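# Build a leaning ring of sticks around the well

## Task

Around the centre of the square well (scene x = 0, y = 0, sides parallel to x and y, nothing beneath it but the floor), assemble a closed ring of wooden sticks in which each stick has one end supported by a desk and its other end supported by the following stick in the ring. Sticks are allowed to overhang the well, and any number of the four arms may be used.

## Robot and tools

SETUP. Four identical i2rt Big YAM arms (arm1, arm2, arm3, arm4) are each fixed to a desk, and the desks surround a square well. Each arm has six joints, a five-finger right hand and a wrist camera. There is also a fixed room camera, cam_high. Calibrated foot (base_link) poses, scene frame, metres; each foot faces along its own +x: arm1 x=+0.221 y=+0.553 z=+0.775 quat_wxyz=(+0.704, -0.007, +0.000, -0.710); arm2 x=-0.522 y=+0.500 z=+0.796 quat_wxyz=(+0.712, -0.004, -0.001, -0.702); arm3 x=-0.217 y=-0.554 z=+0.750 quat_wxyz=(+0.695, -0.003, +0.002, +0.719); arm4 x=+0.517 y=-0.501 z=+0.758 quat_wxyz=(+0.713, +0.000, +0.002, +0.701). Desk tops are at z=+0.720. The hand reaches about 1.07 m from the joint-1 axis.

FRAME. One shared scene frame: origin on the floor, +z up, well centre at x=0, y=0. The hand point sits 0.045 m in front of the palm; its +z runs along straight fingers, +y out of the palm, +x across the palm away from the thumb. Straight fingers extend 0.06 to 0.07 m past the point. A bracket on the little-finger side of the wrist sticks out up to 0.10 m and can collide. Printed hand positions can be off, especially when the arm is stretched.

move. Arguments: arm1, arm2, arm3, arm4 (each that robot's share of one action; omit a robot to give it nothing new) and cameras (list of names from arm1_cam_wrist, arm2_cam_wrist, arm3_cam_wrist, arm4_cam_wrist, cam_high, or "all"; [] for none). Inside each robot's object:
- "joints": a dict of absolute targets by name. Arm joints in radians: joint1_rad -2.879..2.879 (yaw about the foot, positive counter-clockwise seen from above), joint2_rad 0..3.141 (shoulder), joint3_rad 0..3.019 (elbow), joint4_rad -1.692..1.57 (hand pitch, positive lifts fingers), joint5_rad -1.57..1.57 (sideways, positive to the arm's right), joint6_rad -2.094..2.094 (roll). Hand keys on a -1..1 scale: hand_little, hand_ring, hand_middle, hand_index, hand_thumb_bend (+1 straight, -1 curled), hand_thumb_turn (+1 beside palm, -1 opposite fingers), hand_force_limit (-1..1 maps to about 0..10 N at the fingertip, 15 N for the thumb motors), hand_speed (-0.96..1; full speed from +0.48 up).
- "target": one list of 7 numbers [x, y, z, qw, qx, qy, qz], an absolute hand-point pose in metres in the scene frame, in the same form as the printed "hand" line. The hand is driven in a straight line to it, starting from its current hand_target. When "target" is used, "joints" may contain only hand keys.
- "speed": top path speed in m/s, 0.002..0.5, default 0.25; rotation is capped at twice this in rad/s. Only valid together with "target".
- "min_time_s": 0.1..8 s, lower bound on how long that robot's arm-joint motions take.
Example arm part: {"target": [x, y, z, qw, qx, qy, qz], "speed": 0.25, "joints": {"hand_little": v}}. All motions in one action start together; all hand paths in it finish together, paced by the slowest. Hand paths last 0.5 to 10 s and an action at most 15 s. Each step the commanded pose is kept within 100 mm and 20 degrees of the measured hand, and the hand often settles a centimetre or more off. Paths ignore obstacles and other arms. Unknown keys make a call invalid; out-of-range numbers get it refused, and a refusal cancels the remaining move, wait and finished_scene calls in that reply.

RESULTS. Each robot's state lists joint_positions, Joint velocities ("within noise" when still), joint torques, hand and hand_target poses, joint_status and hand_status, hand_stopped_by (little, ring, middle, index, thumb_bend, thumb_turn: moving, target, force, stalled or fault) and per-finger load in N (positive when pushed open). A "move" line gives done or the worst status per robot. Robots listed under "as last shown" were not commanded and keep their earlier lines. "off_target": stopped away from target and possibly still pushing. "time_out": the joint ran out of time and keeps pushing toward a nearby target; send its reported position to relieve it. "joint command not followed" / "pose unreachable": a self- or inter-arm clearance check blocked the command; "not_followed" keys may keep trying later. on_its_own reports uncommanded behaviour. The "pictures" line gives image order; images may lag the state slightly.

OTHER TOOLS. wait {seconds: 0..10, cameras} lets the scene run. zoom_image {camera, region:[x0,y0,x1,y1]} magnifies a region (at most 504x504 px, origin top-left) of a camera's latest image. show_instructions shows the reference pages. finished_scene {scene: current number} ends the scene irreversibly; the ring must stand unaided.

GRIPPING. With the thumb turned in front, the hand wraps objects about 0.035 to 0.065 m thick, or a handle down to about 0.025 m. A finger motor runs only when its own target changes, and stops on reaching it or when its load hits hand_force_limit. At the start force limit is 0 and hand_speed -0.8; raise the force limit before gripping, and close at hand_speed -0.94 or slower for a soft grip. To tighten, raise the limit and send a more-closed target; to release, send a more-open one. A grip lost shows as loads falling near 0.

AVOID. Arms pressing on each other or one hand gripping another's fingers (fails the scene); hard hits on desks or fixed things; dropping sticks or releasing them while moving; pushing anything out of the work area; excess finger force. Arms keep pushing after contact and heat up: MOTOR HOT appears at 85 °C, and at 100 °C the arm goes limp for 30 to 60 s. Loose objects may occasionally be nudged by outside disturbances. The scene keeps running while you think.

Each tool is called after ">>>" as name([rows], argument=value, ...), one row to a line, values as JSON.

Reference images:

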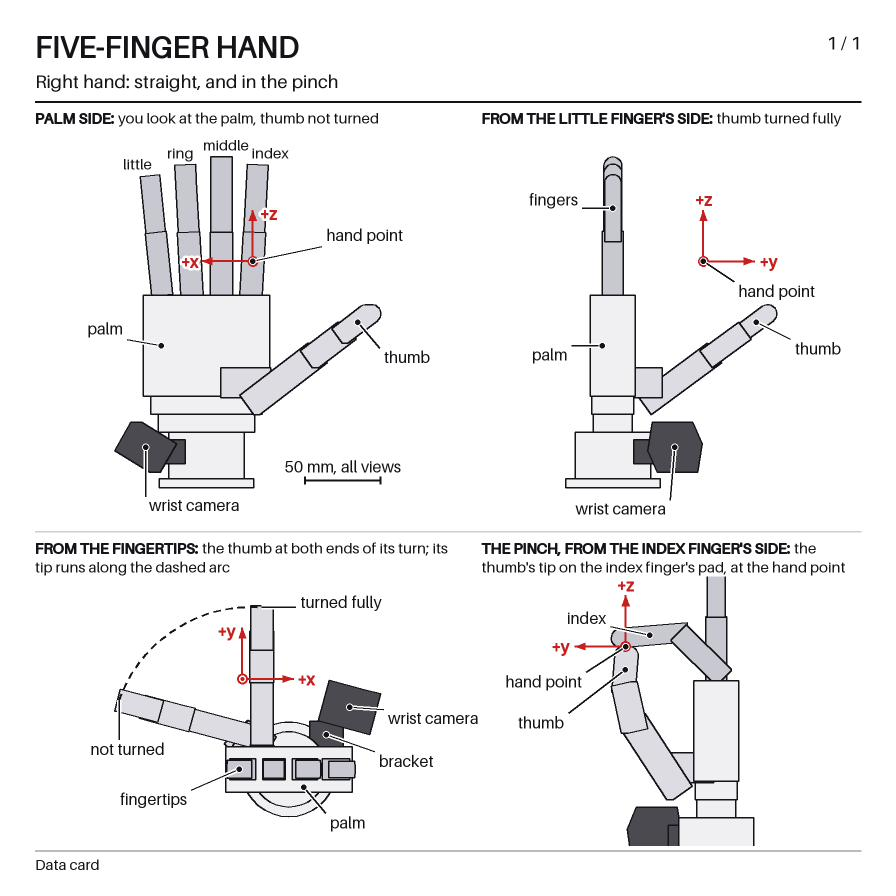

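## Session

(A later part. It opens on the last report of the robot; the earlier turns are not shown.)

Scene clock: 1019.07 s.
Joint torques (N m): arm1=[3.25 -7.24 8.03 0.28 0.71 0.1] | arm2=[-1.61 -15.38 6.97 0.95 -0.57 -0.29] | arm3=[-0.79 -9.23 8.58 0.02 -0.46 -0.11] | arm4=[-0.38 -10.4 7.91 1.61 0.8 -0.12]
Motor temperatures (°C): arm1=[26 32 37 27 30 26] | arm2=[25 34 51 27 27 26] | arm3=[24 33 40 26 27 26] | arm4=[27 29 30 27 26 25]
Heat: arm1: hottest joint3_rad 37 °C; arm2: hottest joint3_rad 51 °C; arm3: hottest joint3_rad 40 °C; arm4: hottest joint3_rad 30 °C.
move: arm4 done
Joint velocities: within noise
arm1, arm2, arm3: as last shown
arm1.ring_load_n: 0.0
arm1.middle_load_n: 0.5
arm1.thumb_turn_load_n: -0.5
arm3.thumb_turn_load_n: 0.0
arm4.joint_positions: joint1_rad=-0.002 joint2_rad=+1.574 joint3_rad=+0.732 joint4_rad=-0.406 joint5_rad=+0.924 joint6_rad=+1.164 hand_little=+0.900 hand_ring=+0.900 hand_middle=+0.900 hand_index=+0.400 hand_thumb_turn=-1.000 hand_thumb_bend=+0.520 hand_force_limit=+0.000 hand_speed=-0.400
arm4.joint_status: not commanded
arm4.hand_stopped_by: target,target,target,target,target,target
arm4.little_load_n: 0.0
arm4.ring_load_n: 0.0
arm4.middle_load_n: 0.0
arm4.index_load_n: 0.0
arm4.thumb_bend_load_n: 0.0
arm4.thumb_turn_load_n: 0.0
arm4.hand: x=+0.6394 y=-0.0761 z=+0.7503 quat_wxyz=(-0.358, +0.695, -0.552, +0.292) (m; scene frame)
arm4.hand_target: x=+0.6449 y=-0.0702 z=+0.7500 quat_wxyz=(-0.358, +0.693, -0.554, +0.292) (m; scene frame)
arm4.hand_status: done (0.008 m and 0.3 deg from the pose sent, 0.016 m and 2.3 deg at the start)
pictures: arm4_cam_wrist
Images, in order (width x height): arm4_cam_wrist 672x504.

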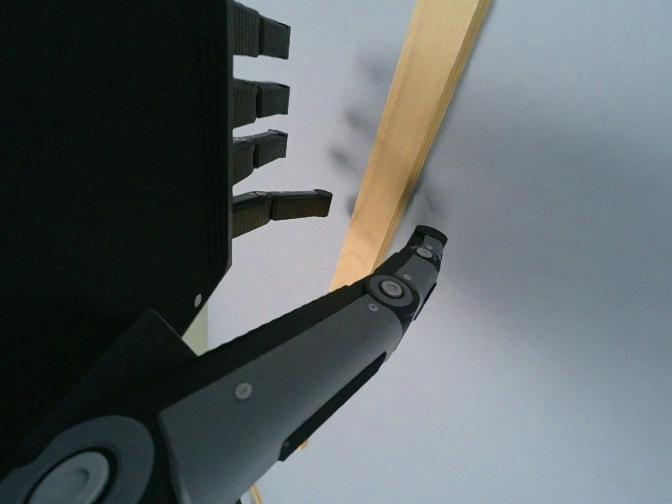

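>>> move(arm4={"target": [0.653, -0.068, 0.743, 0.35768, -0.69303, 0.55364, -0.29203], "speed": 0.05})

>>> move(arm4={"target": [0.653, -0.068, 0.7375, 0.35768, -0.69303, 0.55364, -0.29203], "speed": 0.05}, cameras=["arm4_cam_wrist"])

Scene clock: 1025.33 s.
Joint torques (N m): arm1=[3.66 -7.88 7.9 0.01 0.59 0.02] | arm2=[-1.61 -15.38 6.98 0.95 -0.57 -0.29] | arm3=[-0.79 -9.23 8.57 0.01 -0.46 -0.11] | arm4=[-0.5 -10.29 7.43 1.65 0.78 -0.12]
Motor temperatures (°C): arm1=[26 32 37 27 30 26] | arm2=[25 34 51 27 27 26] | arm3=[24 33 40 26 27 26] | arm4=[27 28 30 27 26 25]
Heat: arm1: hottest joint3_rad 37 °C; arm2: hottest joint3_rad 51 °C; arm3: hottest joint3_rad 40 °C; arm4: hottest joint3_rad 30 °C.
move: arm4 done
Joint velocities: within noise
arm1, arm2, arm3: as last shown
arm1.middle_load_n: 0.0
arm1.thumb_turn_load_n: 0.0
arm2.thumb_bend_load_n: -0.5
arm4.joint_positions: joint1_rad=-0.021 joint2_rad=+1.590 joint3_rad=+0.732 joint4_rad=-0.357 joint5_rad=+0.917 joint6_rad=+1.132 hand_little=+0.900 hand_ring=+0.900 hand_middle=+0.900 hand_index=+0.400 hand_thumb_turn=-1.000 hand_thumb_bend=+0.520 hand_force_limit=+0.000 hand_speed=-0.400
arm4.joint_status: not commanded
arm4.hand_stopped_by: target,target,target,target,target,target
arm4.little_load_n: 0.0
arm4.ring_load_n: 0.0
arm4.middle_load_n: 0.0
arm4.index_load_n: 0.0
arm4.thumb_bend_load_n: 0.0
arm4.thumb_turn_load_n: 0.5
arm4.hand: x=+0.6465 y=-0.0710 z=+0.7463 quat_wxyz=(-0.361, +0.694, -0.553, +0.289) (m; scene frame)
arm4.hand_target: x=+0.6529 y=-0.0682 z=+0.7431 quat_wxyz=(-0.358, +0.693, -0.554, +0.292) (m; scene frame)
arm4.hand_status: done (0.008 m and 0.5 deg from the pose sent, 0.017 m and 0.3 deg at the start)
pictures: none

Scene clock: 1026.30 s.
Joint torques (N m): arm1=[2.73 -7.18 8.17 -0.06 0.62 0.01] | arm2=[-1.61 -15.38 6.98 0.96 -0.57 -0.29] | arm3=[-0.79 -9.23 8.61 0.01 -0.46 -0.12] | arm4=[-0.5 -10.34 7.02 1.59 0.78 -0.12]
Motor temperatures (°C): arm1=[26 32 37 27 30 26] | arm2=[25 34 51 27 27 26] | arm3=[24 33 40 26 27 26] | arm4=[27 28 30 27 26 25]
Heat: arm1: hottest joint3_rad 37 °C; arm2: hottest joint3_rad 51 °C; arm3: hottest joint3_rad 40 °C; arm4: hottest joint3_rad 30 °C.
move: arm4 done
Joint velocities: within noise
arm1, arm2, arm3: as last shown
arm2.thumb_bend_load_n: -1.0
arm3.middle_load_n: -0.5
arm4.joint_positions: joint1_rad=-0.021 joint2_rad=+1.603 joint3_rad=+0.732 joint4_rad=-0.339 joint5_rad=+0.917 joint6_rad=+1.131 hand_little=+0.900 hand_ring=+0.900 hand_middle=+0.900 hand_index=+0.400 hand_thumb_turn=-1.000 hand_thumb_bend=+0.520 hand_force_limit=+0.000 hand_speed=-0.400
arm4.joint_status: not commanded
arm4.hand_stopped_by: target,target,target,target,target,target
arm4.little_load_n: 0.0
arm4.ring_load_n: 0.0
arm4.middle_load_n: 0.0
arm4.index_load_n: 0.0
arm4.thumb_bend_load_n: 0.0
arm4.thumb_turn_load_n: 0.0
arm4.hand: x=+0.6465 y=-0.0689 z=+0.7423 quat_wxyz=(-0.362, +0.693, -0.553, +0.288) (m; scene frame)
arm4.hand_target: x=+0.6529 y=-0.0682 z=+0.7376 quat_wxyz=(-0.358, +0.693, -0.554, +0.292) (m; scene frame)
arm4.hand_status: done (0.008 m and 0.7 deg from the pose sent, 0.011 m and 0.5 deg at the start)
pictures: arm4_cam_wrist
Images, in order (width x height): arm4_cam_wrist 672x504.

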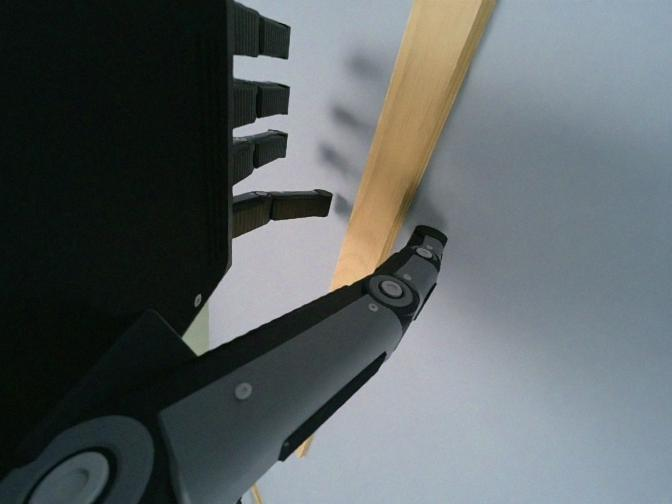

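>>> move(arm4={"target": [0.655, -0.067, 0.7325, 0.35768, -0.69303, 0.55364, -0.29203], "speed": 0.05})

>>> move(arm4={"joints": {"hand_index": -0.1, "hand_force_limit": -0.3, "hand_speed": -0.88}}, cameras=["arm4_cam_wrist"])

Scene clock: 1032.27 s.
Joint torques (N m): arm1=[2.55 -7.3 8.03 -0.01 0.61 0.05] | arm2=[-1.61 -15.38 6.97 0.95 -0.57 -0.29] | arm3=[-0.85 -9.17 8.58 0.02 -0.46 -0.11] | arm4=[-0.56 -10.52 6.79 1.65 0.77 -0.11]
Motor temperatures (°C): arm1=[26 32 37 27 30 26] | arm2=[25 34 51 27 27 26] | arm3=[24 33 40 26 27 26] | arm4=[27 28 30 27 26 25]
Heat: arm1: hottest joint3_rad 37 °C; arm2: hottest joint3_rad 51 °C; arm3: hottest joint3_rad 40 °C; arm4: hottest joint3_rad 30 °C.
move: arm4 done
Joint velocities: within noise
arm1, arm2, arm3: as last shown
arm3.middle_load_n: 0.0
arm4.joint_positions: joint1_rad=-0.025 joint2_rad=+1.618 joint3_rad=+0.732 joint4_rad=-0.317 joint5_rad=+0.915 joint6_rad=+1.124 hand_little=+0.900 hand_ring=+0.900 hand_middle=+0.900 hand_index=+0.400 hand_thumb_turn=-1.000 hand_thumb_bend=+0.520 hand_force_limit=+0.000 hand_speed=-0.400
arm4.joint_status: not commanded
arm4.hand_stopped_by: target,target,target,target,target,target
arm4.little_load_n: 0.0
arm4.ring_load_n: 0.0
arm4.middle_load_n: 0.0
arm4.index_load_n: -0.5
arm4.thumb_bend_load_n: 0.0
arm4.thumb_turn_load_n: 0.0
arm4.hand: x=+0.6483 y=-0.0670 z=+0.7379 quat_wxyz=(-0.363, +0.693, -0.553, +0.287) (m; scene frame)
arm4.hand_target: x=+0.6549 y=-0.0672 z=+0.7326 quat_wxyz=(-0.358, +0.693, -0.554, +0.292) (m; scene frame)
arm4.hand_status: done (0.009 m and 0.8 deg from the pose sent, 0.013 m and 0.7 deg at the start)
pictures: none

Scene clock: 1034.03 s.
Joint torques (N m): arm1=[2.49 -7.3 7.88 0.03 0.64 0.04] | arm2=[-1.61 -15.38 6.97 0.95 -0.57 -0.29] | arm3=[-0.85 -9.17 8.59 0.02 -0.46 -0.12] | arm4=[-0.32 -10.58 6.8 1.48 0.76 -0.13]
Motor temperatures (°C): arm1=[26 32 37 27 30 26] | arm2=[25 34 51 27 27 26] | arm3=[24 33 40 26 27 26] | arm4=[27 28 30 27 26 25]
Heat: arm1: hottest joint3_rad 37 °C; arm2: hottest joint3_rad 51 °C; arm3: hottest joint3_rad 40 °C; arm4: hottest joint3_rad 30 °C.
move: arm4 off_target
Joint velocities: within noise
arm1: as last shown
arm2.joint_positions: joint1_rad=+1.940 joint2_rad=+2.133 joint3_rad=+1.421 joint4_rad=-0.565 joint5_rad=-1.068 joint6_rad=-1.256 hand_little=+0.900 hand_ring=+0.400 hand_middle=+0.900 hand_index=+0.400 hand_thumb_turn=-1.000 hand_thumb_bend=+0.520 hand_force_limit=+0.000 hand_speed=-0.400
arm2.joint_status: not commanded
arm2.hand_stopped_by: target,target,target,target,target,target
arm2.little_load_n: 0.0
arm2.ring_load_n: 0.0
arm2.middle_load_n: -0.5
arm2.index_load_n: 0.0
arm2.thumb_bend_load_n: -1.0
arm2.thumb_turn_load_n: 0.0
arm2.hand: x=-0.0341 y=+0.8544 z=+0.7433 quat_wxyz=(-0.513, +0.850, +0.102, -0.055) (m; scene frame)
arm2.hand_target: x=-0.0291 y=+0.8587 z=+0.7383 quat_wxyz=(-0.513, +0.850, +0.113, -0.048) (m; scene frame)
arm2.hand_status: not commanded
arm3.joint_positions: joint1_rad=+1.291 joint2_rad=+1.904 joint3_rad=+1.140 joint4_rad=-1.169 joint5_rad=-1.041 joint6_rad=-1.995 hand_little=+0.900 hand_ring=+0.400 hand_middle=+0.900 hand_index=+0.400 hand_thumb_turn=-1.000 hand_thumb_bend=+0.520 hand_force_limit=+0.000 hand_speed=-0.400
arm3.joint_status: not commanded
arm3.hand_stopped_by: target,target,target,target,target,target
arm3.little_load_n: 0.0
arm3.ring_load_n: 0.0
arm3.middle_load_n: 0.0
arm3.index_load_n: 0.0
arm3.thumb_bend_load_n: 0.0
arm3.thumb_turn_load_n: 0.0
arm3.hand: x=-0.6378 y=-0.5861 z=+0.7376 quat_wxyz=(-0.013, +0.014, +0.856, -0.516) (m; scene frame)
arm3.hand_target: x=-0.6464 y=-0.5809 z=+0.7297 quat_wxyz=(-0.017, +0.011, +0.857, -0.515) (m; scene frame)
arm3.hand_status: not commanded
arm4.joint_positions: joint1_rad=-0.029 joint2_rad=+1.618 joint3_rad=+0.732 joint4_rad=-0.313 joint5_rad=+0.915 joint6_rad=+1.123 hand_little=+0.900 hand_ring=+0.900 hand_middle=+0.900 hand_index=-0.066 hand_thumb_turn=-1.000 hand_thumb_bend=+0.521 hand_force_limit=-0.300 hand_speed=-0.880
arm4.joint_status: hand_index off_target (ended at -0.066, target -0.100); the others done
arm4.hand_stopped_by: target,target,target,force,target,target
arm4.little_load_n: 0.0
arm4.ring_load_n: 0.0
arm4.middle_load_n: 0.0
arm4.index_load_n: 3.0
arm4.thumb_bend_load_n: 2.5
arm4.thumb_turn_load_n: -0.5
arm4.hand: x=+0.6499 y=-0.0665 z=+0.7383 quat_wxyz=(-0.364, +0.691, -0.555, +0.287) (m; scene frame)
arm4.hand_target: x=+0.6549 y=-0.0673 z=+0.7326 quat_wxyz=(-0.358, +0.693, -0.554, +0.292) (m; scene frame)
arm4.hand_status: not commanded
pictures: arm4_cam_wrist
Images, in order (width x height): arm4_cam_wrist 672x504.

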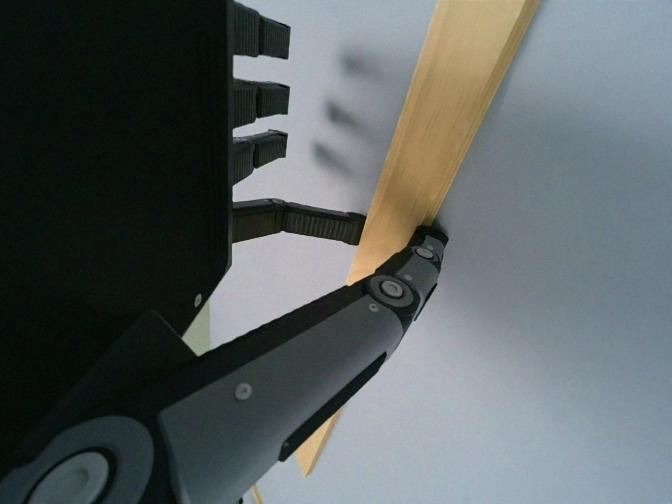

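>>> move(arm4={"target": [0.655, -0.067, 0.7305, 0.35768, -0.69303, 0.55364, -0.29203], "speed": 0.05, "joints": {"hand_middle": -0.15}})

>>> move(arm4={"joints": {"hand_index": -0.2, "hand_force_limit": 0.3, "hand_speed": -0.9}}, cameras=["arm4_cam_wrist"])

Scene clock: 1047.07 s.
Joint torques (N m): arm1=[2.9 -7.47 7.92 0.16 0.61 0.05] | arm2=[-1.61 -15.38 6.95 0.95 -0.56 -0.29] | arm3=[-0.79 -9.23 8.58 0.02 -0.46 -0.11] | arm4=[-0.03 -10.29 6.69 1.22 0.07 -0.13]
Motor temperatures (°C): arm1=[26 32 37 27 30 26] | arm2=[25 34 51 27 27 26] | arm3=[24 33 40 26 27 26] | arm4=[27 28 30 27 26 25]
Heat: arm1: hottest joint3_rad 37 °C; arm2: hottest joint3_rad 51 °C; arm3: hottest joint3_rad 40 °C; arm4: hottest joint3_rad 30 °C.
move: arm4 off_target
Joint velocities: within noise
arm1.joint_positions: joint1_rad=+2.270 joint2_rad=+1.555 joint3_rad=+0.678 joint4_rad=-0.697 joint5_rad=+1.080 joint6_rad=+1.562 hand_little=+0.900 hand_ring=+0.400 hand_middle=+0.900 hand_index=+0.000 hand_thumb_turn=+1.000 hand_thumb_bend=+0.520 hand_force_limit=+0.000 hand_speed=-0.400
arm1.joint_status: not commanded
arm1.hand_stopped_by: target,target,target,target,target,target
arm1.little_load_n: 0.0
arm1.ring_load_n: 0.0
arm1.middle_load_n: 0.0
arm1.index_load_n: 0.0
arm1.thumb_bend_load_n: 0.0
arm1.thumb_turn_load_n: 0.0
arm1.hand: x=+0.5883 y=+0.6703 z=+0.7680 quat_wxyz=(-0.165, +0.298, -0.804, +0.487) (m; scene frame)
arm1.hand_target: x=+0.5967 y=+0.6848 z=+0.7752 quat_wxyz=(-0.178, +0.297, -0.804, +0.483) (m; scene frame)
arm1.hand_status: not commanded
arm2, arm3: as last shown
arm2.middle_load_n: 0.0
arm4.joint_positions: joint1_rad=-0.032 joint2_rad=+1.618 joint3_rad=+0.732 joint4_rad=-0.301 joint5_rad=+0.931 joint6_rad=+1.123 hand_little=+0.900 hand_ring=+0.900 hand_middle=+0.299 hand_index=-0.066 hand_thumb_turn=-1.000 hand_thumb_bend=+0.520 hand_force_limit=-0.300 hand_speed=-0.880
arm4.joint_status: hand_middle off_target (ended at +0.299, target -0.150)
arm4.hand_stopped_by: target,target,force,force,target,target
arm4.little_load_n: 0.0
arm4.ring_load_n: 0.0
arm4.middle_load_n: 2.5
arm4.index_load_n: 0.0
arm4.thumb_bend_load_n: 0.5
arm4.thumb_turn_load_n: 0.0
arm4.hand: x=+0.6541 y=-0.0652 z=+0.7408 quat_wxyz=(-0.370, +0.685, -0.556, +0.291) (m; scene frame)
arm4.hand_target: x=+0.6549 y=-0.0673 z=+0.7307 quat_wxyz=(-0.358, +0.693, -0.554, +0.292) (m; scene frame)
arm4.hand_status: off_target (0.011 m and 1.8 deg from the pose sent, 0.009 m and 0.9 deg at the start)
pictures: none

Scene clock: 1048.03 s.
Joint torques (N m): arm1=[3.08 -7.12 8.01 -0.02 0.59 0.06] | arm2=[-1.61 -15.44 6.97 0.95 -0.57 -0.29] | arm3=[-0.79 -9.23 8.58 -0.01 -0.46 -0.11] | arm4=[-0.15 -10.23 6.69 1.28 0.07 -0.12]
Motor temperatures (°C): arm1=[26 32 37 27 30 26] | arm2=[25 34 51 27 27 26] | arm3=[24 33 40 26 27 26] | arm4=[27 28 30 27 26 25]
Heat: arm1: hottest joint3_rad 37 °C; arm2: hottest joint3_rad 51 °C; arm3: hottest joint3_rad 40 °C; arm4: hottest joint3_rad 30 °C.
move: arm4 done
Joint velocities: within noise
arm1, arm2, arm3: as last shown
arm2.middle_load_n: -0.5
arm4.joint_positions: joint1_rad=-0.032 joint2_rad=+1.618 joint3_rad=+0.732 joint4_rad=-0.301 joint5_rad=+0.931 joint6_rad=+1.123 hand_little=+0.900 hand_ring=+0.900 hand_middle=+0.299 hand_index=-0.200 hand_thumb_turn=-1.000 hand_thumb_bend=+0.520 hand_force_limit=+0.300 hand_speed=-0.900
arm4.joint_status: all done
arm4.hand_stopped_by: target,target,force,target,target,target
arm4.little_load_n: -0.5
arm4.ring_load_n: 0.0
arm4.middle_load_n: 2.5
arm4.index_load_n: 0.0
arm4.thumb_bend_load_n: 0.5
arm4.thumb_turn_load_n: 0.0
arm4.hand: x=+0.6541 y=-0.0652 z=+0.7408 quat_wxyz=(-0.370, +0.685, -0.556, +0.291) (m; scene frame)
arm4.hand_target: x=+0.6549 y=-0.0673 z=+0.7307 quat_wxyz=(-0.358, +0.693, -0.554, +0.292) (m; scene frame)
arm4.hand_status: not commanded
pictures: arm4_cam_wrist
Images, in order (width x height): arm4_cam_wrist 672x504.

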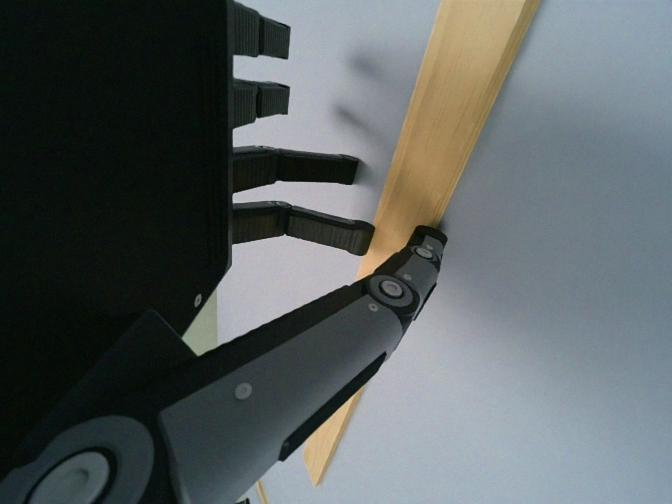

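>>> move(arm4={"joints": {"hand_index": 0.4, "hand_middle": 0.9, "hand_speed": -0.4, "hand_force_limit": 0.0}})

>>> move(arm4={"target": [0.652, -0.067, 0.7315, 0.35768, -0.69303, 0.55364, -0.29203], "speed": 0.05})

>>> move(arm4={"joints": {"hand_index": -0.15, "hand_force_limit": -0.3, "hand_speed": -0.9}}, cameras=["arm4_cam_wrist"])

Scene clock: 1056.63 s.
Joint torques (N m): arm1=[3.19 -8.12 8.17 -0.05 0.63 0.02] | arm2=[-1.61 -15.38 6.97 0.95 -0.56 -0.29] | arm3=[-0.85 -9.17 8.59 0.02 -0.45 -0.11] | arm4=[-0.21 -10.52 6.68 1.25 0.78 -0.12]
Motor temperatures (°C): arm1=[26 32 37 27 30 26] | arm2=[25 34 51 27 27 26] | arm3=[24 33 40 26 27 26] | arm4=[27 28 30 27 26 25]
Heat: arm1: hottest joint3_rad 37 °C; arm2: hottest joint3_rad 51 °C; arm3: hottest joint3_rad 40 °C; arm4: hottest joint3_rad 30 °C.
move: arm4 done
Joint velocities: within noise
arm1, arm2, arm3: as last shown
arm1.thumb_turn_load_n: -0.5
arm2.ring_load_n: -0.5
arm2.middle_load_n: 0.0
arm4.joint_positions: joint1_rad=-0.032 joint2_rad=+1.622 joint3_rad=+0.732 joint4_rad=-0.301 joint5_rad=+0.915 joint6_rad=+1.123 hand_little=+0.900 hand_ring=+0.900 hand_middle=+0.900 hand_index=+0.400 hand_thumb_turn=-1.000 hand_thumb_bend=+0.520 hand_force_limit=+0.000 hand_speed=-0.400
arm4.joint_status: all done
arm4.hand_stopped_by: target,target,target,target,target,target
arm4.little_load_n: 0.5
arm4.ring_load_n: 0.0
arm4.middle_load_n: 0.0
arm4.index_load_n: 0.0
arm4.thumb_bend_load_n: -0.5
arm4.thumb_turn_load_n: 0.0
arm4.hand: x=+0.6514 y=-0.0649 z=+0.7377 quat_wxyz=(-0.366, +0.689, -0.557, +0.286) (m; scene frame)
arm4.hand_target: x=+0.6549 y=-0.0672 z=+0.7308 quat_wxyz=(-0.358, +0.693, -0.554, +0.292) (m; scene frame)
arm4.hand_status: not commanded
pictures: none

Scene clock: 1057.60 s.
Joint torques (N m): arm1=[2.78 -6.59 7.95 -0.02 0.66 0.03] | arm2=[-1.61 -15.38 6.97 0.96 -0.56 -0.29] | arm3=[-0.79 -9.23 8.61 0.02 -0.46 -0.12] | arm4=[0.5 -10.64 6.9 0.79 0.89 -0.02]
Motor temperatures (°C): arm1=[26 32 37 27 30 26] | arm2=[25 34 51 27 27 26] | arm3=[24 33 40 26 27 26] | arm4=[27 28 30 27 26 25]
Heat: arm1: hottest joint3_rad 37 °C; arm2: hottest joint3_rad 51 °C; arm3: hottest joint3_rad 40 °C; arm4: hottest joint3_rad 30 °C.
move: arm4 done
Joint velocities: within noise
arm1, arm2, arm3: as last shown
arm1.thumb_turn_load_n: 0.0
arm2.ring_load_n: 0.0
arm4.joint_positions: joint1_rad=-0.032 joint2_rad=+1.622 joint3_rad=+0.732 joint4_rad=-0.302 joint5_rad=+0.915 joint6_rad=+1.123 hand_little=+0.900 hand_ring=+0.900 hand_middle=+0.900 hand_index=+0.400 hand_thumb_turn=-1.000 hand_thumb_bend=+0.520 hand_force_limit=+0.000 hand_speed=-0.400
arm4.joint_status: not commanded
arm4.hand_stopped_by: target,target,target,target,target,target
arm4.little_load_n: 0.0
arm4.ring_load_n: 0.0
arm4.middle_load_n: 0.0
arm4.index_load_n: 0.0
arm4.thumb_bend_load_n: -0.5
arm4.thumb_turn_load_n: 0.0
arm4.hand: x=+0.6514 y=-0.0650 z=+0.7376 quat_wxyz=(-0.366, +0.689, -0.557, +0.286) (m; scene frame)
arm4.hand_target: x=+0.6520 y=-0.0671 z=+0.7316 quat_wxyz=(-0.358, +0.693, -0.554, +0.292) (m; scene frame)
arm4.hand_status: done (0.007 m and 1.3 deg from the pose sent, 0.007 m and 1.3 deg at the start)
pictures: none

Scene clock: 1059.77 s.
Joint torques (N m): arm1=[3.08 -7.12 7.92 0.13 0.63 0.03] | arm2=[-1.61 -15.38 6.97 0.96 -0.56 -0.29] | arm3=[-0.85 -9.23 8.59 0.01 -0.46 -0.11] | arm4=[0.44 -10.64 6.87 0.7 0.77 -0.03]
Motor temperatures (°C): arm1=[26 32 37 27 30 26] | arm2=[25 34 51 27 27 26] | arm3=[24 33 40 26 27 26] | arm4=[27 28 30 27 26 25]
Heat: arm1: hottest joint3_rad 37 °C; arm2: hottest joint3_rad 51 °C; arm3: hottest joint3_rad 40 °C; arm4: hottest joint3_rad 30 °C.
move: arm4 off_target
Joint velocities: within noise
arm1, arm2, arm3: as last shown
arm4.joint_positions: joint1_rad=-0.032 joint2_rad=+1.622 joint3_rad=+0.732 joint4_rad=-0.302 joint5_rad=+0.918 joint6_rad=+1.123 hand_little=+0.900 hand_ring=+0.900 hand_middle=+0.900 hand_index=-0.073 hand_thumb_turn=-1.000 hand_thumb_bend=+0.521 hand_force_limit=-0.300 hand_speed=-0.900
arm4.joint_status: hand_index off_target (ended at -0.073, target -0.150); the others done
arm4.hand_stopped_by: target,target,target,force,target,target
arm4.little_load_n: 0.0
arm4.ring_load_n: 0.0
arm4.middle_load_n: 0.0
arm4.index_load_n: 4.0
arm4.thumb_bend_load_n: 4.0
arm4.thumb_turn_load_n: 0.0
arm4.hand: x=+0.6519 y=-0.0652 z=+0.7379 quat_wxyz=(-0.366, +0.688, -0.557, +0.287) (m; scene frame)
arm4.hand_target: x=+0.6520 y=-0.0671 z=+0.7316 quat_wxyz=(-0.358, +0.693, -0.554, +0.292) (m; scene frame)
arm4.hand_status: not commanded
pictures: arm4_cam_wrist
Images, in order (width x height): arm4_cam_wrist 672x504.

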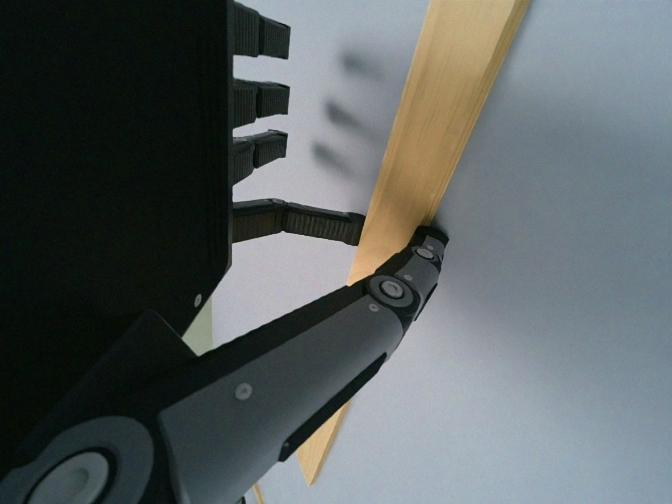

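>>> move(arm4={"joints": {"hand_index": -0.16, "hand_force_limit": 0.5, "hand_speed": -0.93}})

>>> move(arm4={"target": [0.652, -0.067, 0.7375, 0.35768, -0.69303, 0.55364, -0.29203], "speed": 0.03}, cameras=["arm4_cam_wrist"])

Scene clock: 1065.77 s.
Joint torques (N m): arm1=[2.96 -7.18 8.12 -0.16 0.64 0.06] | arm2=[-1.61 -15.38 6.97 0.95 -0.57 -0.29] | arm3=[-0.73 -9.23 8.61 0.01 -0.46 -0.12] | arm4=[0.56 -10.58 6.87 0.7 0.75 -0.03]
Motor temperatures (°C): arm1=[26 32 37 27 30 26] | arm2=[25 34 51 27 27 26] | arm3=[24 33 40 26 27 26] | arm4=[27 28 30 27 26 25]
Heat: arm1: hottest joint3_rad 37 °C; arm2: hottest joint3_rad 51 °C; arm3: hottest joint3_rad 40 °C; arm4: hottest joint3_rad 30 °C.
move: arm4 off_target
Joint velocities: within noise
arm1, arm2, arm3: as last shown
arm1.thumb_bend_load_n: -0.5
arm4.joint_positions: joint1_rad=-0.032 joint2_rad=+1.622 joint3_rad=+0.732 joint4_rad=-0.302 joint5_rad=+0.918 joint6_rad=+1.123 hand_little=+0.900 hand_ring=+0.900 hand_middle=+0.900 hand_index=-0.090 hand_thumb_turn=-1.000 hand_thumb_bend=+0.522 hand_force_limit=+0.500 hand_speed=-0.930
arm4.joint_status: hand_index off_target (ended at -0.090, target -0.160); the others done
arm4.hand_stopped_by: target,target,target,force,target,target
arm4.little_load_n: -0.5
arm4.ring_load_n: 0.0
arm4.middle_load_n: 0.0
arm4.index_load_n: 8.5
arm4.thumb_bend_load_n: 9.0
arm4.thumb_turn_load_n: -1.0
arm4.hand: x=+0.6519 y=-0.0652 z=+0.7379 quat_wxyz=(-0.366, +0.688, -0.557, +0.287) (m; scene frame)
arm4.hand_target: x=+0.6520 y=-0.0671 z=+0.7316 quat_wxyz=(-0.358, +0.693, -0.554, +0.292) (m; scene frame)
arm4.hand_status: not commanded
pictures: none

Scene clock: 1066.73 s.
Joint torques (N m): arm1=[2.43 -7.65 7.97 0.06 0.62 0.08] | arm2=[-1.61 -15.38 6.97 0.95 -0.56 -0.29] | arm3=[-0.85 -9.17 8.59 0.01 -0.46 -0.12] | arm4=[0.44 -11.63 7.24 0.32 0.75 -0.02]
Motor temperatures (°C): arm1=[26 32 37 27 30 26] | arm2=[25 34 51 27 27 26] | arm3=[24 33 40 26 27 26] | arm4=[27 28 30 27 26 25]
Heat: arm1: hottest joint3_rad 37 °C; arm2: hottest joint3_rad 51 °C; arm3: hottest joint3_rad 40 °C; arm4: hottest joint3_rad 30 °C.
move: arm4 done
Joint velocities: within noise
arm1, arm2, arm3: as last shown
arm1.thumb_bend_load_n: 0.0
arm2.index_load_n: -0.5
arm4.joint_positions: joint1_rad=-0.032 joint2_rad=+1.622 joint3_rad=+0.732 joint4_rad=-0.312 joint5_rad=+0.918 joint6_rad=+1.123 hand_little=+0.900 hand_ring=+0.900 hand_middle=+0.900 hand_index=-0.090 hand_thumb_turn=-1.000 hand_thumb_bend=+0.522 hand_force_limit=+0.500 hand_speed=-0.930
arm4.joint_status: not commanded
arm4.hand_stopped_by: target,target,target,force,target,target
arm4.little_load_n: 0.0
arm4.ring_load_n: 0.0
arm4.middle_load_n: 0.0
arm4.index_load_n: 8.5
arm4.thumb_bend_load_n: 8.5
arm4.thumb_turn_load_n: -1.5
arm4.hand: x=+0.6518 y=-0.0675 z=+0.7370 quat_wxyz=(-0.362, +0.690, -0.555, +0.290) (m; scene frame)
arm4.hand_target: x=+0.6520 y=-0.0671 z=+0.7375 quat_wxyz=(-0.358, +0.693, -0.554, +0.292) (m; scene frame)
arm4.hand_status: done (0.001 m and 0.7 deg from the pose sent, 0.002 m and 1.3 deg at the start)
pictures: arm4_cam_wrist
Images, in order (width x height): arm4_cam_wrist 672x504.

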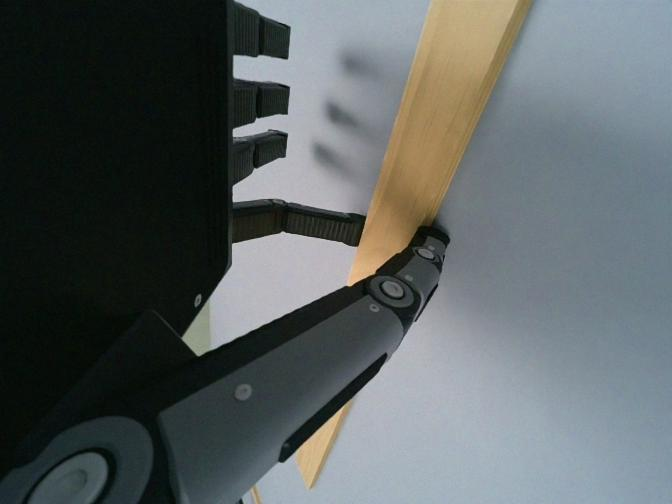

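>>> move(arm4={"target": [0.652, -0.067, 0.7435, 0.35768, -0.69303, 0.55364, -0.29203], "speed": 0.03})

>>> move(arm4={"target": [0.652, -0.067, 0.7485, 0.35768, -0.69303, 0.55364, -0.29203], "speed": 0.03}, cameras=["arm4_cam_wrist"])

Scene clock: 1072.63 s.
Joint torques (N m): arm1=[2.78 -7.18 7.95 0.16 0.66 0.03] | arm2=[-1.61 -15.38 6.97 0.95 -0.56 -0.29] | arm3=[-0.85 -9.23 8.58 0.02 -0.45 -0.11] | arm4=[0.44 -12.22 7.64 0.43 0.76 -0.03]
Motor temperatures (°C): arm1=[26 32 37 27 30 26] | arm2=[25 34 51 27 27 26] | arm3=[24 33 40 26 27 26] | arm4=[27 28 30 27 26 25]
Heat: arm1: hottest joint3_rad 37 °C; arm2: hottest joint3_rad 51 °C; arm3: hottest joint3_rad 40 °C; arm4: hottest joint3_rad 30 °C.
move: arm4 done
Joint velocities: within noise
arm1: as last shown
arm1.little_load_n: -0.5
arm2.joint_positions: joint1_rad=+1.940 joint2_rad=+2.133 joint3_rad=+1.421 joint4_rad=-0.565 joint5_rad=-1.068 joint6_rad=-1.256 hand_little=+0.900 hand_ring=+0.400 hand_middle=+0.900 hand_index=+0.400 hand_thumb_turn=-1.000 hand_thumb_bend=+0.520 hand_force_limit=+0.000 hand_speed=-0.400
arm2.joint_status: not commanded
arm2.hand_stopped_by: target,target,target,target,target,target
arm2.little_load_n: 0.0
arm2.ring_load_n: 0.0
arm2.middle_load_n: 0.0
arm2.index_load_n: 0.0
arm2.thumb_bend_load_n: -1.0
arm2.thumb_turn_load_n: 0.0
arm2.hand: x=-0.0341 y=+0.8544 z=+0.7433 quat_wxyz=(-0.513, +0.850, +0.102, -0.055) (m; scene frame)
arm2.hand_target: x=-0.0291 y=+0.8587 z=+0.7383 quat_wxyz=(-0.513, +0.850, +0.113, -0.048) (m; scene frame)
arm2.hand_status: not commanded
arm3.joint_positions: joint1_rad=+1.291 joint2_rad=+1.904 joint3_rad=+1.140 joint4_rad=-1.169 joint5_rad=-1.041 joint6_rad=-1.995 hand_little=+0.900 hand_ring=+0.400 hand_middle=+0.900 hand_index=+0.400 hand_thumb_turn=-1.000 hand_thumb_bend=+0.520 hand_force_limit=+0.000 hand_speed=-0.400
arm3.joint_status: not commanded
arm3.hand_stopped_by: target,target,target,target,target,target
arm3.little_load_n: -0.5
arm3.ring_load_n: 0.0
arm3.middle_load_n: 0.0
arm3.index_load_n: 0.0
arm3.thumb_bend_load_n: 0.0
arm3.thumb_turn_load_n: 0.0
arm3.hand: x=-0.6378 y=-0.5861 z=+0.7376 quat_wxyz=(-0.013, +0.014, +0.856, -0.516) (m; scene frame)
arm3.hand_target: x=-0.6464 y=-0.5809 z=+0.7297 quat_wxyz=(-0.017, +0.011, +0.857, -0.515) (m; scene frame)
arm3.hand_status: not commanded
arm4.joint_positions: joint1_rad=-0.032 joint2_rad=+1.617 joint3_rad=+0.732 joint4_rad=-0.335 joint5_rad=+0.919 joint6_rad=+1.123 hand_little=+0.900 hand_ring=+0.900 hand_middle=+0.900 hand_index=-0.090 hand_thumb_turn=-1.000 hand_thumb_bend=+0.522 hand_force_limit=+0.500 hand_speed=-0.930
arm4.joint_status: not commanded
arm4.hand_stopped_by: target,target,target,force,target,target
arm4.little_load_n: 0.0
arm4.ring_load_n: 0.0
arm4.middle_load_n: 0.0
arm4.index_load_n: 8.5
arm4.thumb_bend_load_n: 9.0
arm4.thumb_turn_load_n: -1.5
arm4.hand: x=+0.6517 y=-0.0720 z=+0.7371 quat_wxyz=(-0.356, +0.693, -0.553, +0.295) (m; scene frame)
arm4.hand_target: x=+0.6521 y=-0.0671 z=+0.7434 quat_wxyz=(-0.358, +0.693, -0.554, +0.292) (m; scene frame)
arm4.hand_status: done (0.008 m and 0.4 deg from the pose sent, 0.007 m and 0.7 deg at the start)
pictures: none

Scene clock: 1073.60 s.
Joint torques (N m): arm1=[2.61 -7.24 8.05 -0.09 0.63 0.01] | arm2=[-1.61 -15.38 6.97 0.95 -0.56 -0.29] | arm3=[-0.79 -9.23 8.61 0.01 -0.46 -0.12] | arm4=[0.5 -12.75 7.92 0.57 0.76 -0.02]
Motor temperatures (°C): arm1=[26 32 37 27 30 26] | arm2=[25 34 51 27 27 26] | arm3=[24 33 40 26 27 26] | arm4=[27 28 30 27 26 25]
Heat: arm1: hottest joint3_rad 37 °C; arm2: hottest joint3_rad 51 °C; arm3: hottest joint3_rad 40 °C; arm4: hottest joint3_rad 30 °C.
move: arm4 off_target
Joint velocities: within noise
arm1.joint_positions: joint1_rad=+2.270 joint2_rad=+1.555 joint3_rad=+0.678 joint4_rad=-0.697 joint5_rad=+1.080 joint6_rad=+1.562 hand_little=+0.900 hand_ring=+0.400 hand_middle=+0.900 hand_index=+0.000 hand_thumb_turn=+1.000 hand_thumb_bend=+0.520 hand_force_limit=+0.000 hand_speed=-0.400
arm1.joint_status: not commanded
arm1.hand_stopped_by: target,target,target,target,target,target
arm1.little_load_n: 0.0
arm1.ring_load_n: 0.0
arm1.middle_load_n: 0.0
arm1.index_load_n: 0.0
arm1.thumb_bend_load_n: 0.0
arm1.thumb_turn_load_n: 0.0
arm1.hand: x=+0.5883 y=+0.6703 z=+0.7680 quat_wxyz=(-0.165, +0.298, -0.804, +0.487) (m; scene frame)
arm1.hand_target: x=+0.5967 y=+0.6848 z=+0.7752 quat_wxyz=(-0.178, +0.297, -0.804, +0.483) (m; scene frame)
arm1.hand_status: not commanded
arm2, arm3: as last shown
arm3.little_load_n: 0.0
arm4.joint_positions: joint1_rad=-0.032 joint2_rad=+1.612 joint3_rad=+0.732 joint4_rad=-0.354 joint5_rad=+0.919 joint6_rad=+1.123 hand_little=+0.900 hand_ring=+0.900 hand_middle=+0.900 hand_index=-0.090 hand_thumb_turn=-1.000 hand_thumb_bend=+0.522 hand_force_limit=+0.500 hand_speed=-0.930
arm4.joint_status: not commanded
arm4.hand_stopped_by: target,target,target,force,target,target
arm4.little_load_n: -0.5
arm4.ring_load_n: 0.0
arm4.middle_load_n: 0.0
arm4.index_load_n: 8.0
arm4.thumb_bend_load_n: 9.0
arm4.thumb_turn_load_n: -2.0
arm4.hand: x=+0.6515 y=-0.0758 z=+0.7374 quat_wxyz=(-0.351, +0.696, -0.551, +0.298) (m; scene frame)
arm4.hand_target: x=+0.6521 y=-0.0672 z=+0.7484 quat_wxyz=(-0.358, +0.693, -0.554, +0.292) (m; scene frame)
arm4.hand_status: off_target (0.014 m and 1.2 deg from the pose sent, 0.012 m and 0.3 deg at the start)
pictures: arm4_cam_wrist
Images, in order (width x height): arm4_cam_wrist 672x504.

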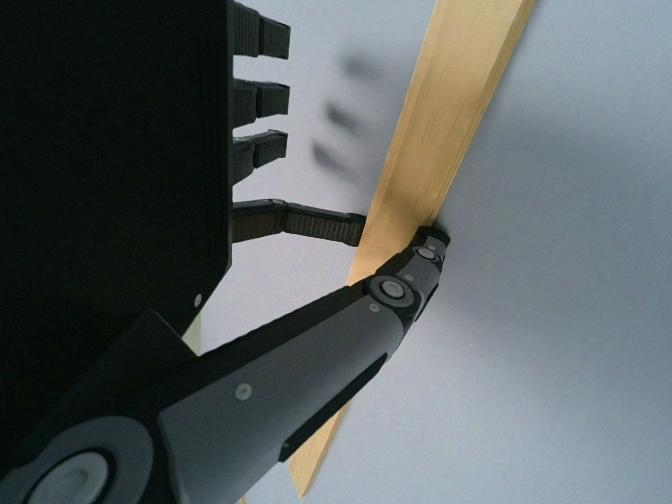

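>>> move(arm4={"target": [0.652, -0.067, 0.768, 0.35768, -0.69303, 0.55364, -0.29203], "speed": 0.05}, cameras=["arm4_cam_wrist"])

Scene clock: 1080.97 s.
Joint torques (N m): arm1=[2.67 -7.41 7.98 0.2 0.63 0.04] | arm2=[-1.61 -15.38 6.97 0.96 -0.57 -0.29] | arm3=[-0.85 -9.29 8.58 0.02 -0.45 -0.12] | arm4=[0.5 -12.75 9.58 0.66 0.87 -0.02]
Motor temperatures (°C): arm1=[26 32 37 27 30 26] | arm2=[25 34 51 27 27 26] | arm3=[24 33 40 26 27 26] | arm4=[27 28 30 27 26 25]
Heat: arm1: hottest joint3_rad 37 °C; arm2: hottest joint3_rad 51 °C; arm3: hottest joint3_rad 40 °C; arm4: hottest joint3_rad 30 °C.
move: arm4 off_target
Joint velocities: within noise
arm1, arm2, arm3: as last shown
arm2.little_load_n: -0.5
arm2.index_load_n: -0.5
arm4.joint_positions: joint1_rad=-0.032 joint2_rad=+1.570 joint3_rad=+0.732 joint4_rad=-0.421 joint5_rad=+0.916 joint6_rad=+1.123 hand_little=+0.900 hand_ring=+0.900 hand_middle=+0.900 hand_index=-0.090 hand_thumb_turn=-1.000 hand_thumb_bend=+0.522 hand_force_limit=+0.500 hand_speed=-0.930
arm4.joint_status: not commanded
arm4.hand_stopped_by: target,target,target,force,target,target
arm4.little_load_n: 0.0
arm4.ring_load_n: 0.0
arm4.middle_load_n: 0.0
arm4.index_load_n: 7.0
arm4.thumb_bend_load_n: 10.0
arm4.thumb_turn_load_n: -2.0
arm4.hand: x=+0.6507 y=-0.0850 z=+0.7489 quat_wxyz=(-0.342, +0.701, -0.547, +0.304) (m; scene frame)
arm4.hand_target: x=+0.6520 y=-0.0676 z=+0.7681 quat_wxyz=(-0.358, +0.693, -0.554, +0.292) (m; scene frame)
arm4.hand_status: off_target (0.026 m and 2.6 deg from the pose sent, 0.032 m and 1.2 deg at the start)
pictures: arm4_cam_wrist
Images, in order (width x height): arm4_cam_wrist 672x504.

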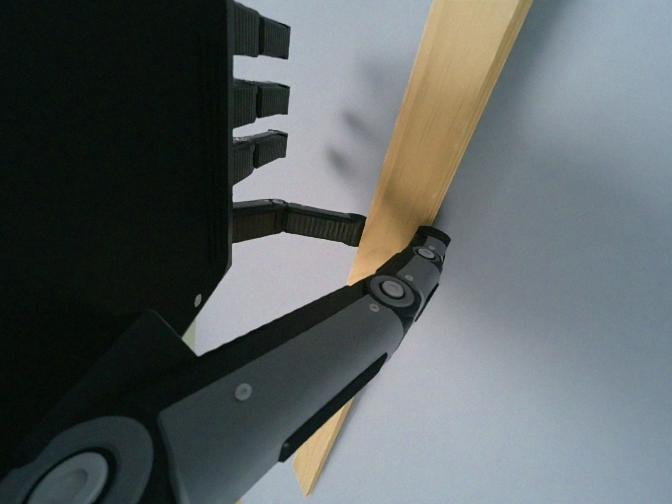

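>>> move(arm4={"joints": {"hand_ring": -0.2, "hand_force_limit": -0.6, "hand_speed": -0.92}}, cameras=["arm4_cam_wrist", "cam_high"])

Scene clock: 1097.47 s.
Joint torques (N m): arm1=[2.96 -7.3 7.94 0.02 0.63 0.08] | arm2=[-1.61 -15.38 6.97 0.95 -0.57 -0.29] | arm3=[-0.85 -9.23 8.59 0.02 -0.46 -0.11] | arm4=[0.5 -12.92 9.58 0.7 0.87 -0.02]
Motor temperatures (°C): arm1=[26 32 37 27 30 26] | arm2=[25 34 51 27 27 26] | arm3=[24 33 40 26 27 26] | arm4=[27 28 31 27 26 25]
Heat: arm1: hottest joint3_rad 37 °C; arm2: hottest joint3_rad 51 °C; arm3: hottest joint3_rad 40 °C; arm4: hottest joint3_rad 31 °C.
move: arm4 off_target
Joint velocities: within noise
arm1, arm2, arm3: as last shown
arm1.little_load_n: -0.5
arm2.index_load_n: 0.0
arm4.joint_positions: joint1_rad=-0.032 joint2_rad=+1.570 joint3_rad=+0.732 joint4_rad=-0.421 joint5_rad=+0.916 joint6_rad=+1.123 hand_little=+0.900 hand_ring=-0.064 hand_middle=+0.900 hand_index=-0.090 hand_thumb_turn=-1.000 hand_thumb_bend=+0.522 hand_force_limit=-0.600 hand_speed=-0.920
arm4.joint_status: hand_ring off_target (ended at -0.064, target -0.200); the others done
arm4.hand_stopped_by: target,force,target,force,target,target
arm4.little_load_n: 0.0
arm4.ring_load_n: 2.5
arm4.middle_load_n: 0.0
arm4.index_load_n: 6.5
arm4.thumb_bend_load_n: 11.5
arm4.thumb_turn_load_n: 0.5
arm4.hand: x=+0.6506 y=-0.0851 z=+0.7488 quat_wxyz=(-0.341, +0.701, -0.547, +0.304) (m; scene frame)
arm4.hand_target: x=+0.6520 y=-0.0677 z=+0.7681 quat_wxyz=(-0.358, +0.693, -0.554, +0.292) (m; scene frame)
arm4.hand_status: not commanded
pictures: arm4_cam_wrist, cam_high
Images, in order (width x height): arm4_cam_wrist 672x504, cam_high 672x504.

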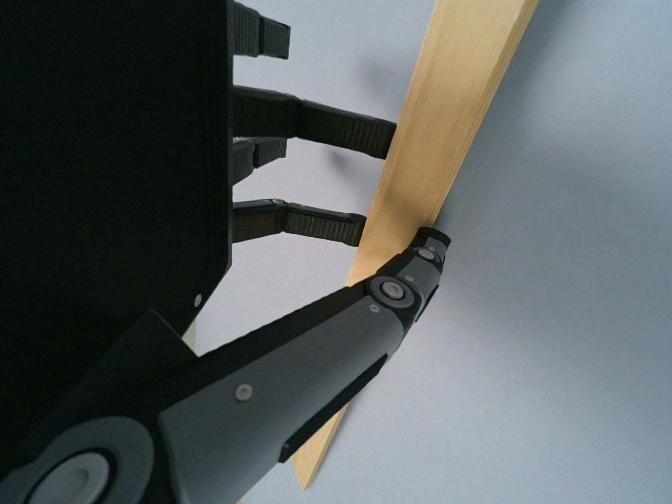

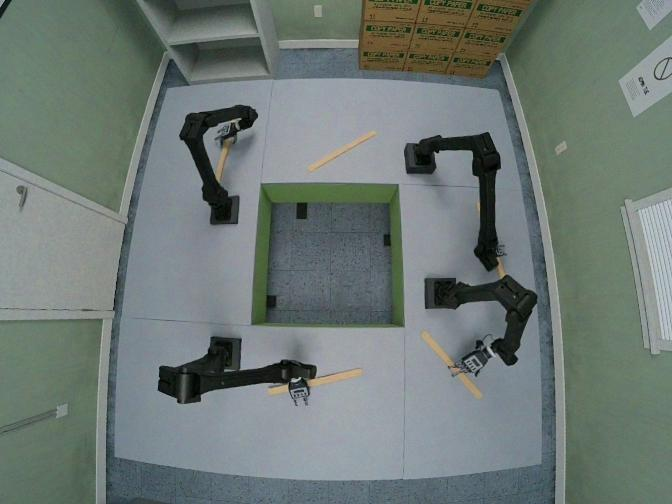

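>>> move(arm1={"target": [0.6, 0.676, 0.778, 0.15619, -0.30890, 0.83149, -0.43454], "speed": 0.1, "joints": {"hand_thumb_turn": -1.0, "hand_index": 0.4, "hand_ring": 0.9, "hand_speed": -0.4}}, arm2={"target": [-0.029, 0.8588, 0.765, 0.46012, -0.87930, -0.11608, 0.04090], "speed": 0.1, "joints": {"hand_ring": 0.9}}, arm3={"target": [-0.6468, -0.581, 0.758, -0.01580, 0.01145, 0.88692, -0.46151], "speed": 0.1, "joints": {"hand_ring": 0.9}}, cameras=["arm1_cam_wrist", "arm2_cam_wrist", "arm3_cam_wrist"])

Scene clock: 1125.47 s.
Joint torques (N m): arm1=[0.62 -8.29 7.97 0.95 0.42 -0.12] | arm2=[-1.49 -17.14 8.98 0.1 -0.39 -0.29] | arm3=[0.38 -11.16 8.01 0.29 -0.44 0.09] | arm4=[0.56 -12.86 9.58 0.7 0.87 -0.02]
Motor temperatures (°C): arm1=[26 32 37 27 30 26] | arm2=[25 34 51 27 27 26] | arm3=[24 34 40 26 27 26] | arm4=[27 28 32 27 26 25]
Heat: arm1: hottest joint3_rad 37 °C; arm2: hottest joint3_rad 51 °C; arm3: hottest joint3_rad 40 °C; arm4: hottest joint3_rad 32 °C.
move: arm1 off_target; arm2 off_target; arm3 done
Joint velocities: within noise
arm1.joint_positions: joint1_rad=+2.221 joint2_rad=+1.499 joint3_rad=+0.678 joint4_rad=-0.670 joint5_rad=+0.957 joint6_rad=+1.438 hand_little=+0.900 hand_ring=+0.900 hand_middle=+0.900 hand_index=+0.400 hand_thumb_turn=-1.000 hand_thumb_bend=+0.520 hand_force_limit=+0.000 hand_speed=-0.400
arm1.joint_status: all done
arm1.hand_stopped_by: target,target,target,target,target,target
arm1.little_load_n: 0.0
arm1.ring_load_n: 0.0
arm1.middle_load_n: 0.0
arm1.index_load_n: 0.0
arm1.thumb_bend_load_n: 0.0
arm1.thumb_turn_load_n: 0.0
arm1.hand: x=+0.5865 y=+0.6726 z=+0.7684 quat_wxyz=(-0.144, +0.321, -0.827, +0.439) (m; scene frame)
arm1.hand_target: x=+0.5998 y=+0.6759 z=+0.7783 quat_wxyz=(-0.156, +0.309, -0.831, +0.435) (m; scene frame)
arm1.hand_status: off_target (0.017 m and 2.1 deg from the pose sent, 0.016 m and 7.0 deg at the start)
arm2.joint_positions: joint1_rad=+1.968 joint2_rad=+2.095 joint3_rad=+1.421 joint4_rad=-0.654 joint5_rad=-0.946 joint6_rad=-1.256 hand_little=+0.900 hand_ring=+0.900 hand_middle=+0.900 hand_index=+0.400 hand_thumb_turn=-1.000 hand_thumb_bend=+0.520 hand_force_limit=+0.000 hand_speed=-0.400
arm2.joint_status: all done
arm2.hand_stopped_by: target,target,target,target,target,target
arm2.little_load_n: 0.0
arm2.ring_load_n: 0.0
arm2.middle_load_n: 0.0
arm2.index_load_n: 0.5
arm2.thumb_bend_load_n: 0.0
arm2.thumb_turn_load_n: 0.0
arm2.hand: x=-0.0453 y=+0.8488 z=+0.7472 quat_wxyz=(-0.458, +0.882, +0.097, -0.062) (m; scene frame)
arm2.hand_target: x=-0.0298 y=+0.8586 z=+0.7654 quat_wxyz=(-0.460, +0.879, +0.116, -0.041) (m; scene frame)
arm2.hand_status: off_target (0.026 m and 3.3 deg from the pose sent, 0.023 m and 7.3 deg at the start)
arm3.joint_positions: joint1_rad=+1.317 joint2_rad=+1.826 joint3_rad=+1.140 joint4_rad=-1.132 joint5_rad=-0.938 joint6_rad=-1.882 hand_little=+0.900 hand_ring=+0.900 hand_middle=+0.900 hand_index=+0.400 hand_thumb_turn=-1.000 hand_thumb_bend=+0.520 hand_force_limit=+0.000 hand_speed=-0.400
arm3.joint_status: all done
arm3.hand_stopped_by: target,target,target,target,target,target
arm3.little_load_n: 0.0
arm3.ring_load_n: 0.0
arm3.middle_load_n: 0.0
arm3.index_load_n: 0.0
arm3.thumb_bend_load_n: 0.5
arm3.thumb_turn_load_n: 0.0
arm3.hand: x=-0.6410 y=-0.5792 z=+0.7550 quat_wxyz=(-0.011, +0.016, +0.885, -0.465) (m; scene frame)
arm3.hand_target: x=-0.6469 y=-0.5809 z=+0.7581 quat_wxyz=(-0.016, +0.011, +0.887, -0.462) (m; scene frame)
arm3.hand_status: done (0.007 m and 0.8 deg from the pose sent, 0.023 m and 7.2 deg at the start)
arm4: as last shown
pictures: arm1_cam_wrist, arm2_cam_wrist, arm3_cam_wrist
Images, in order (width x height): arm1_cam_wrist 672x504, arm2_cam_wrist 672x504, arm3_cam_wrist 672x504.

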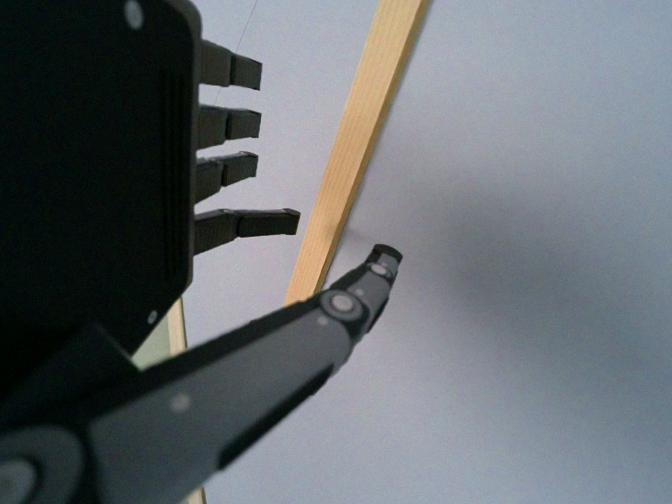

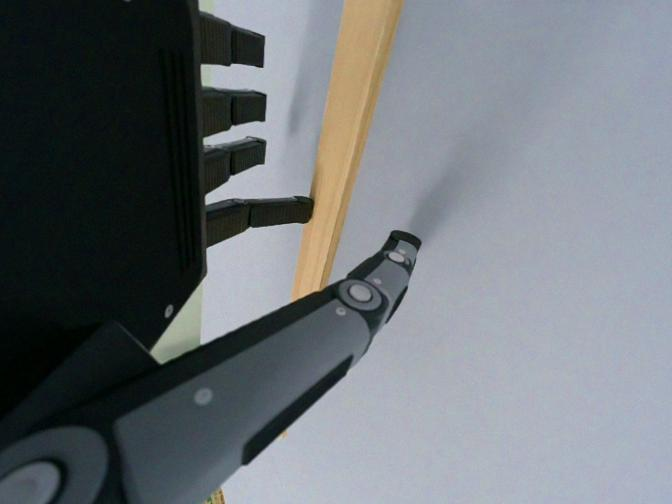

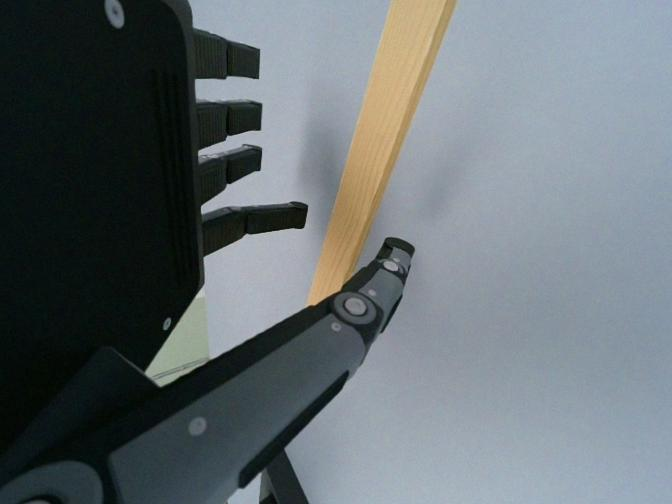

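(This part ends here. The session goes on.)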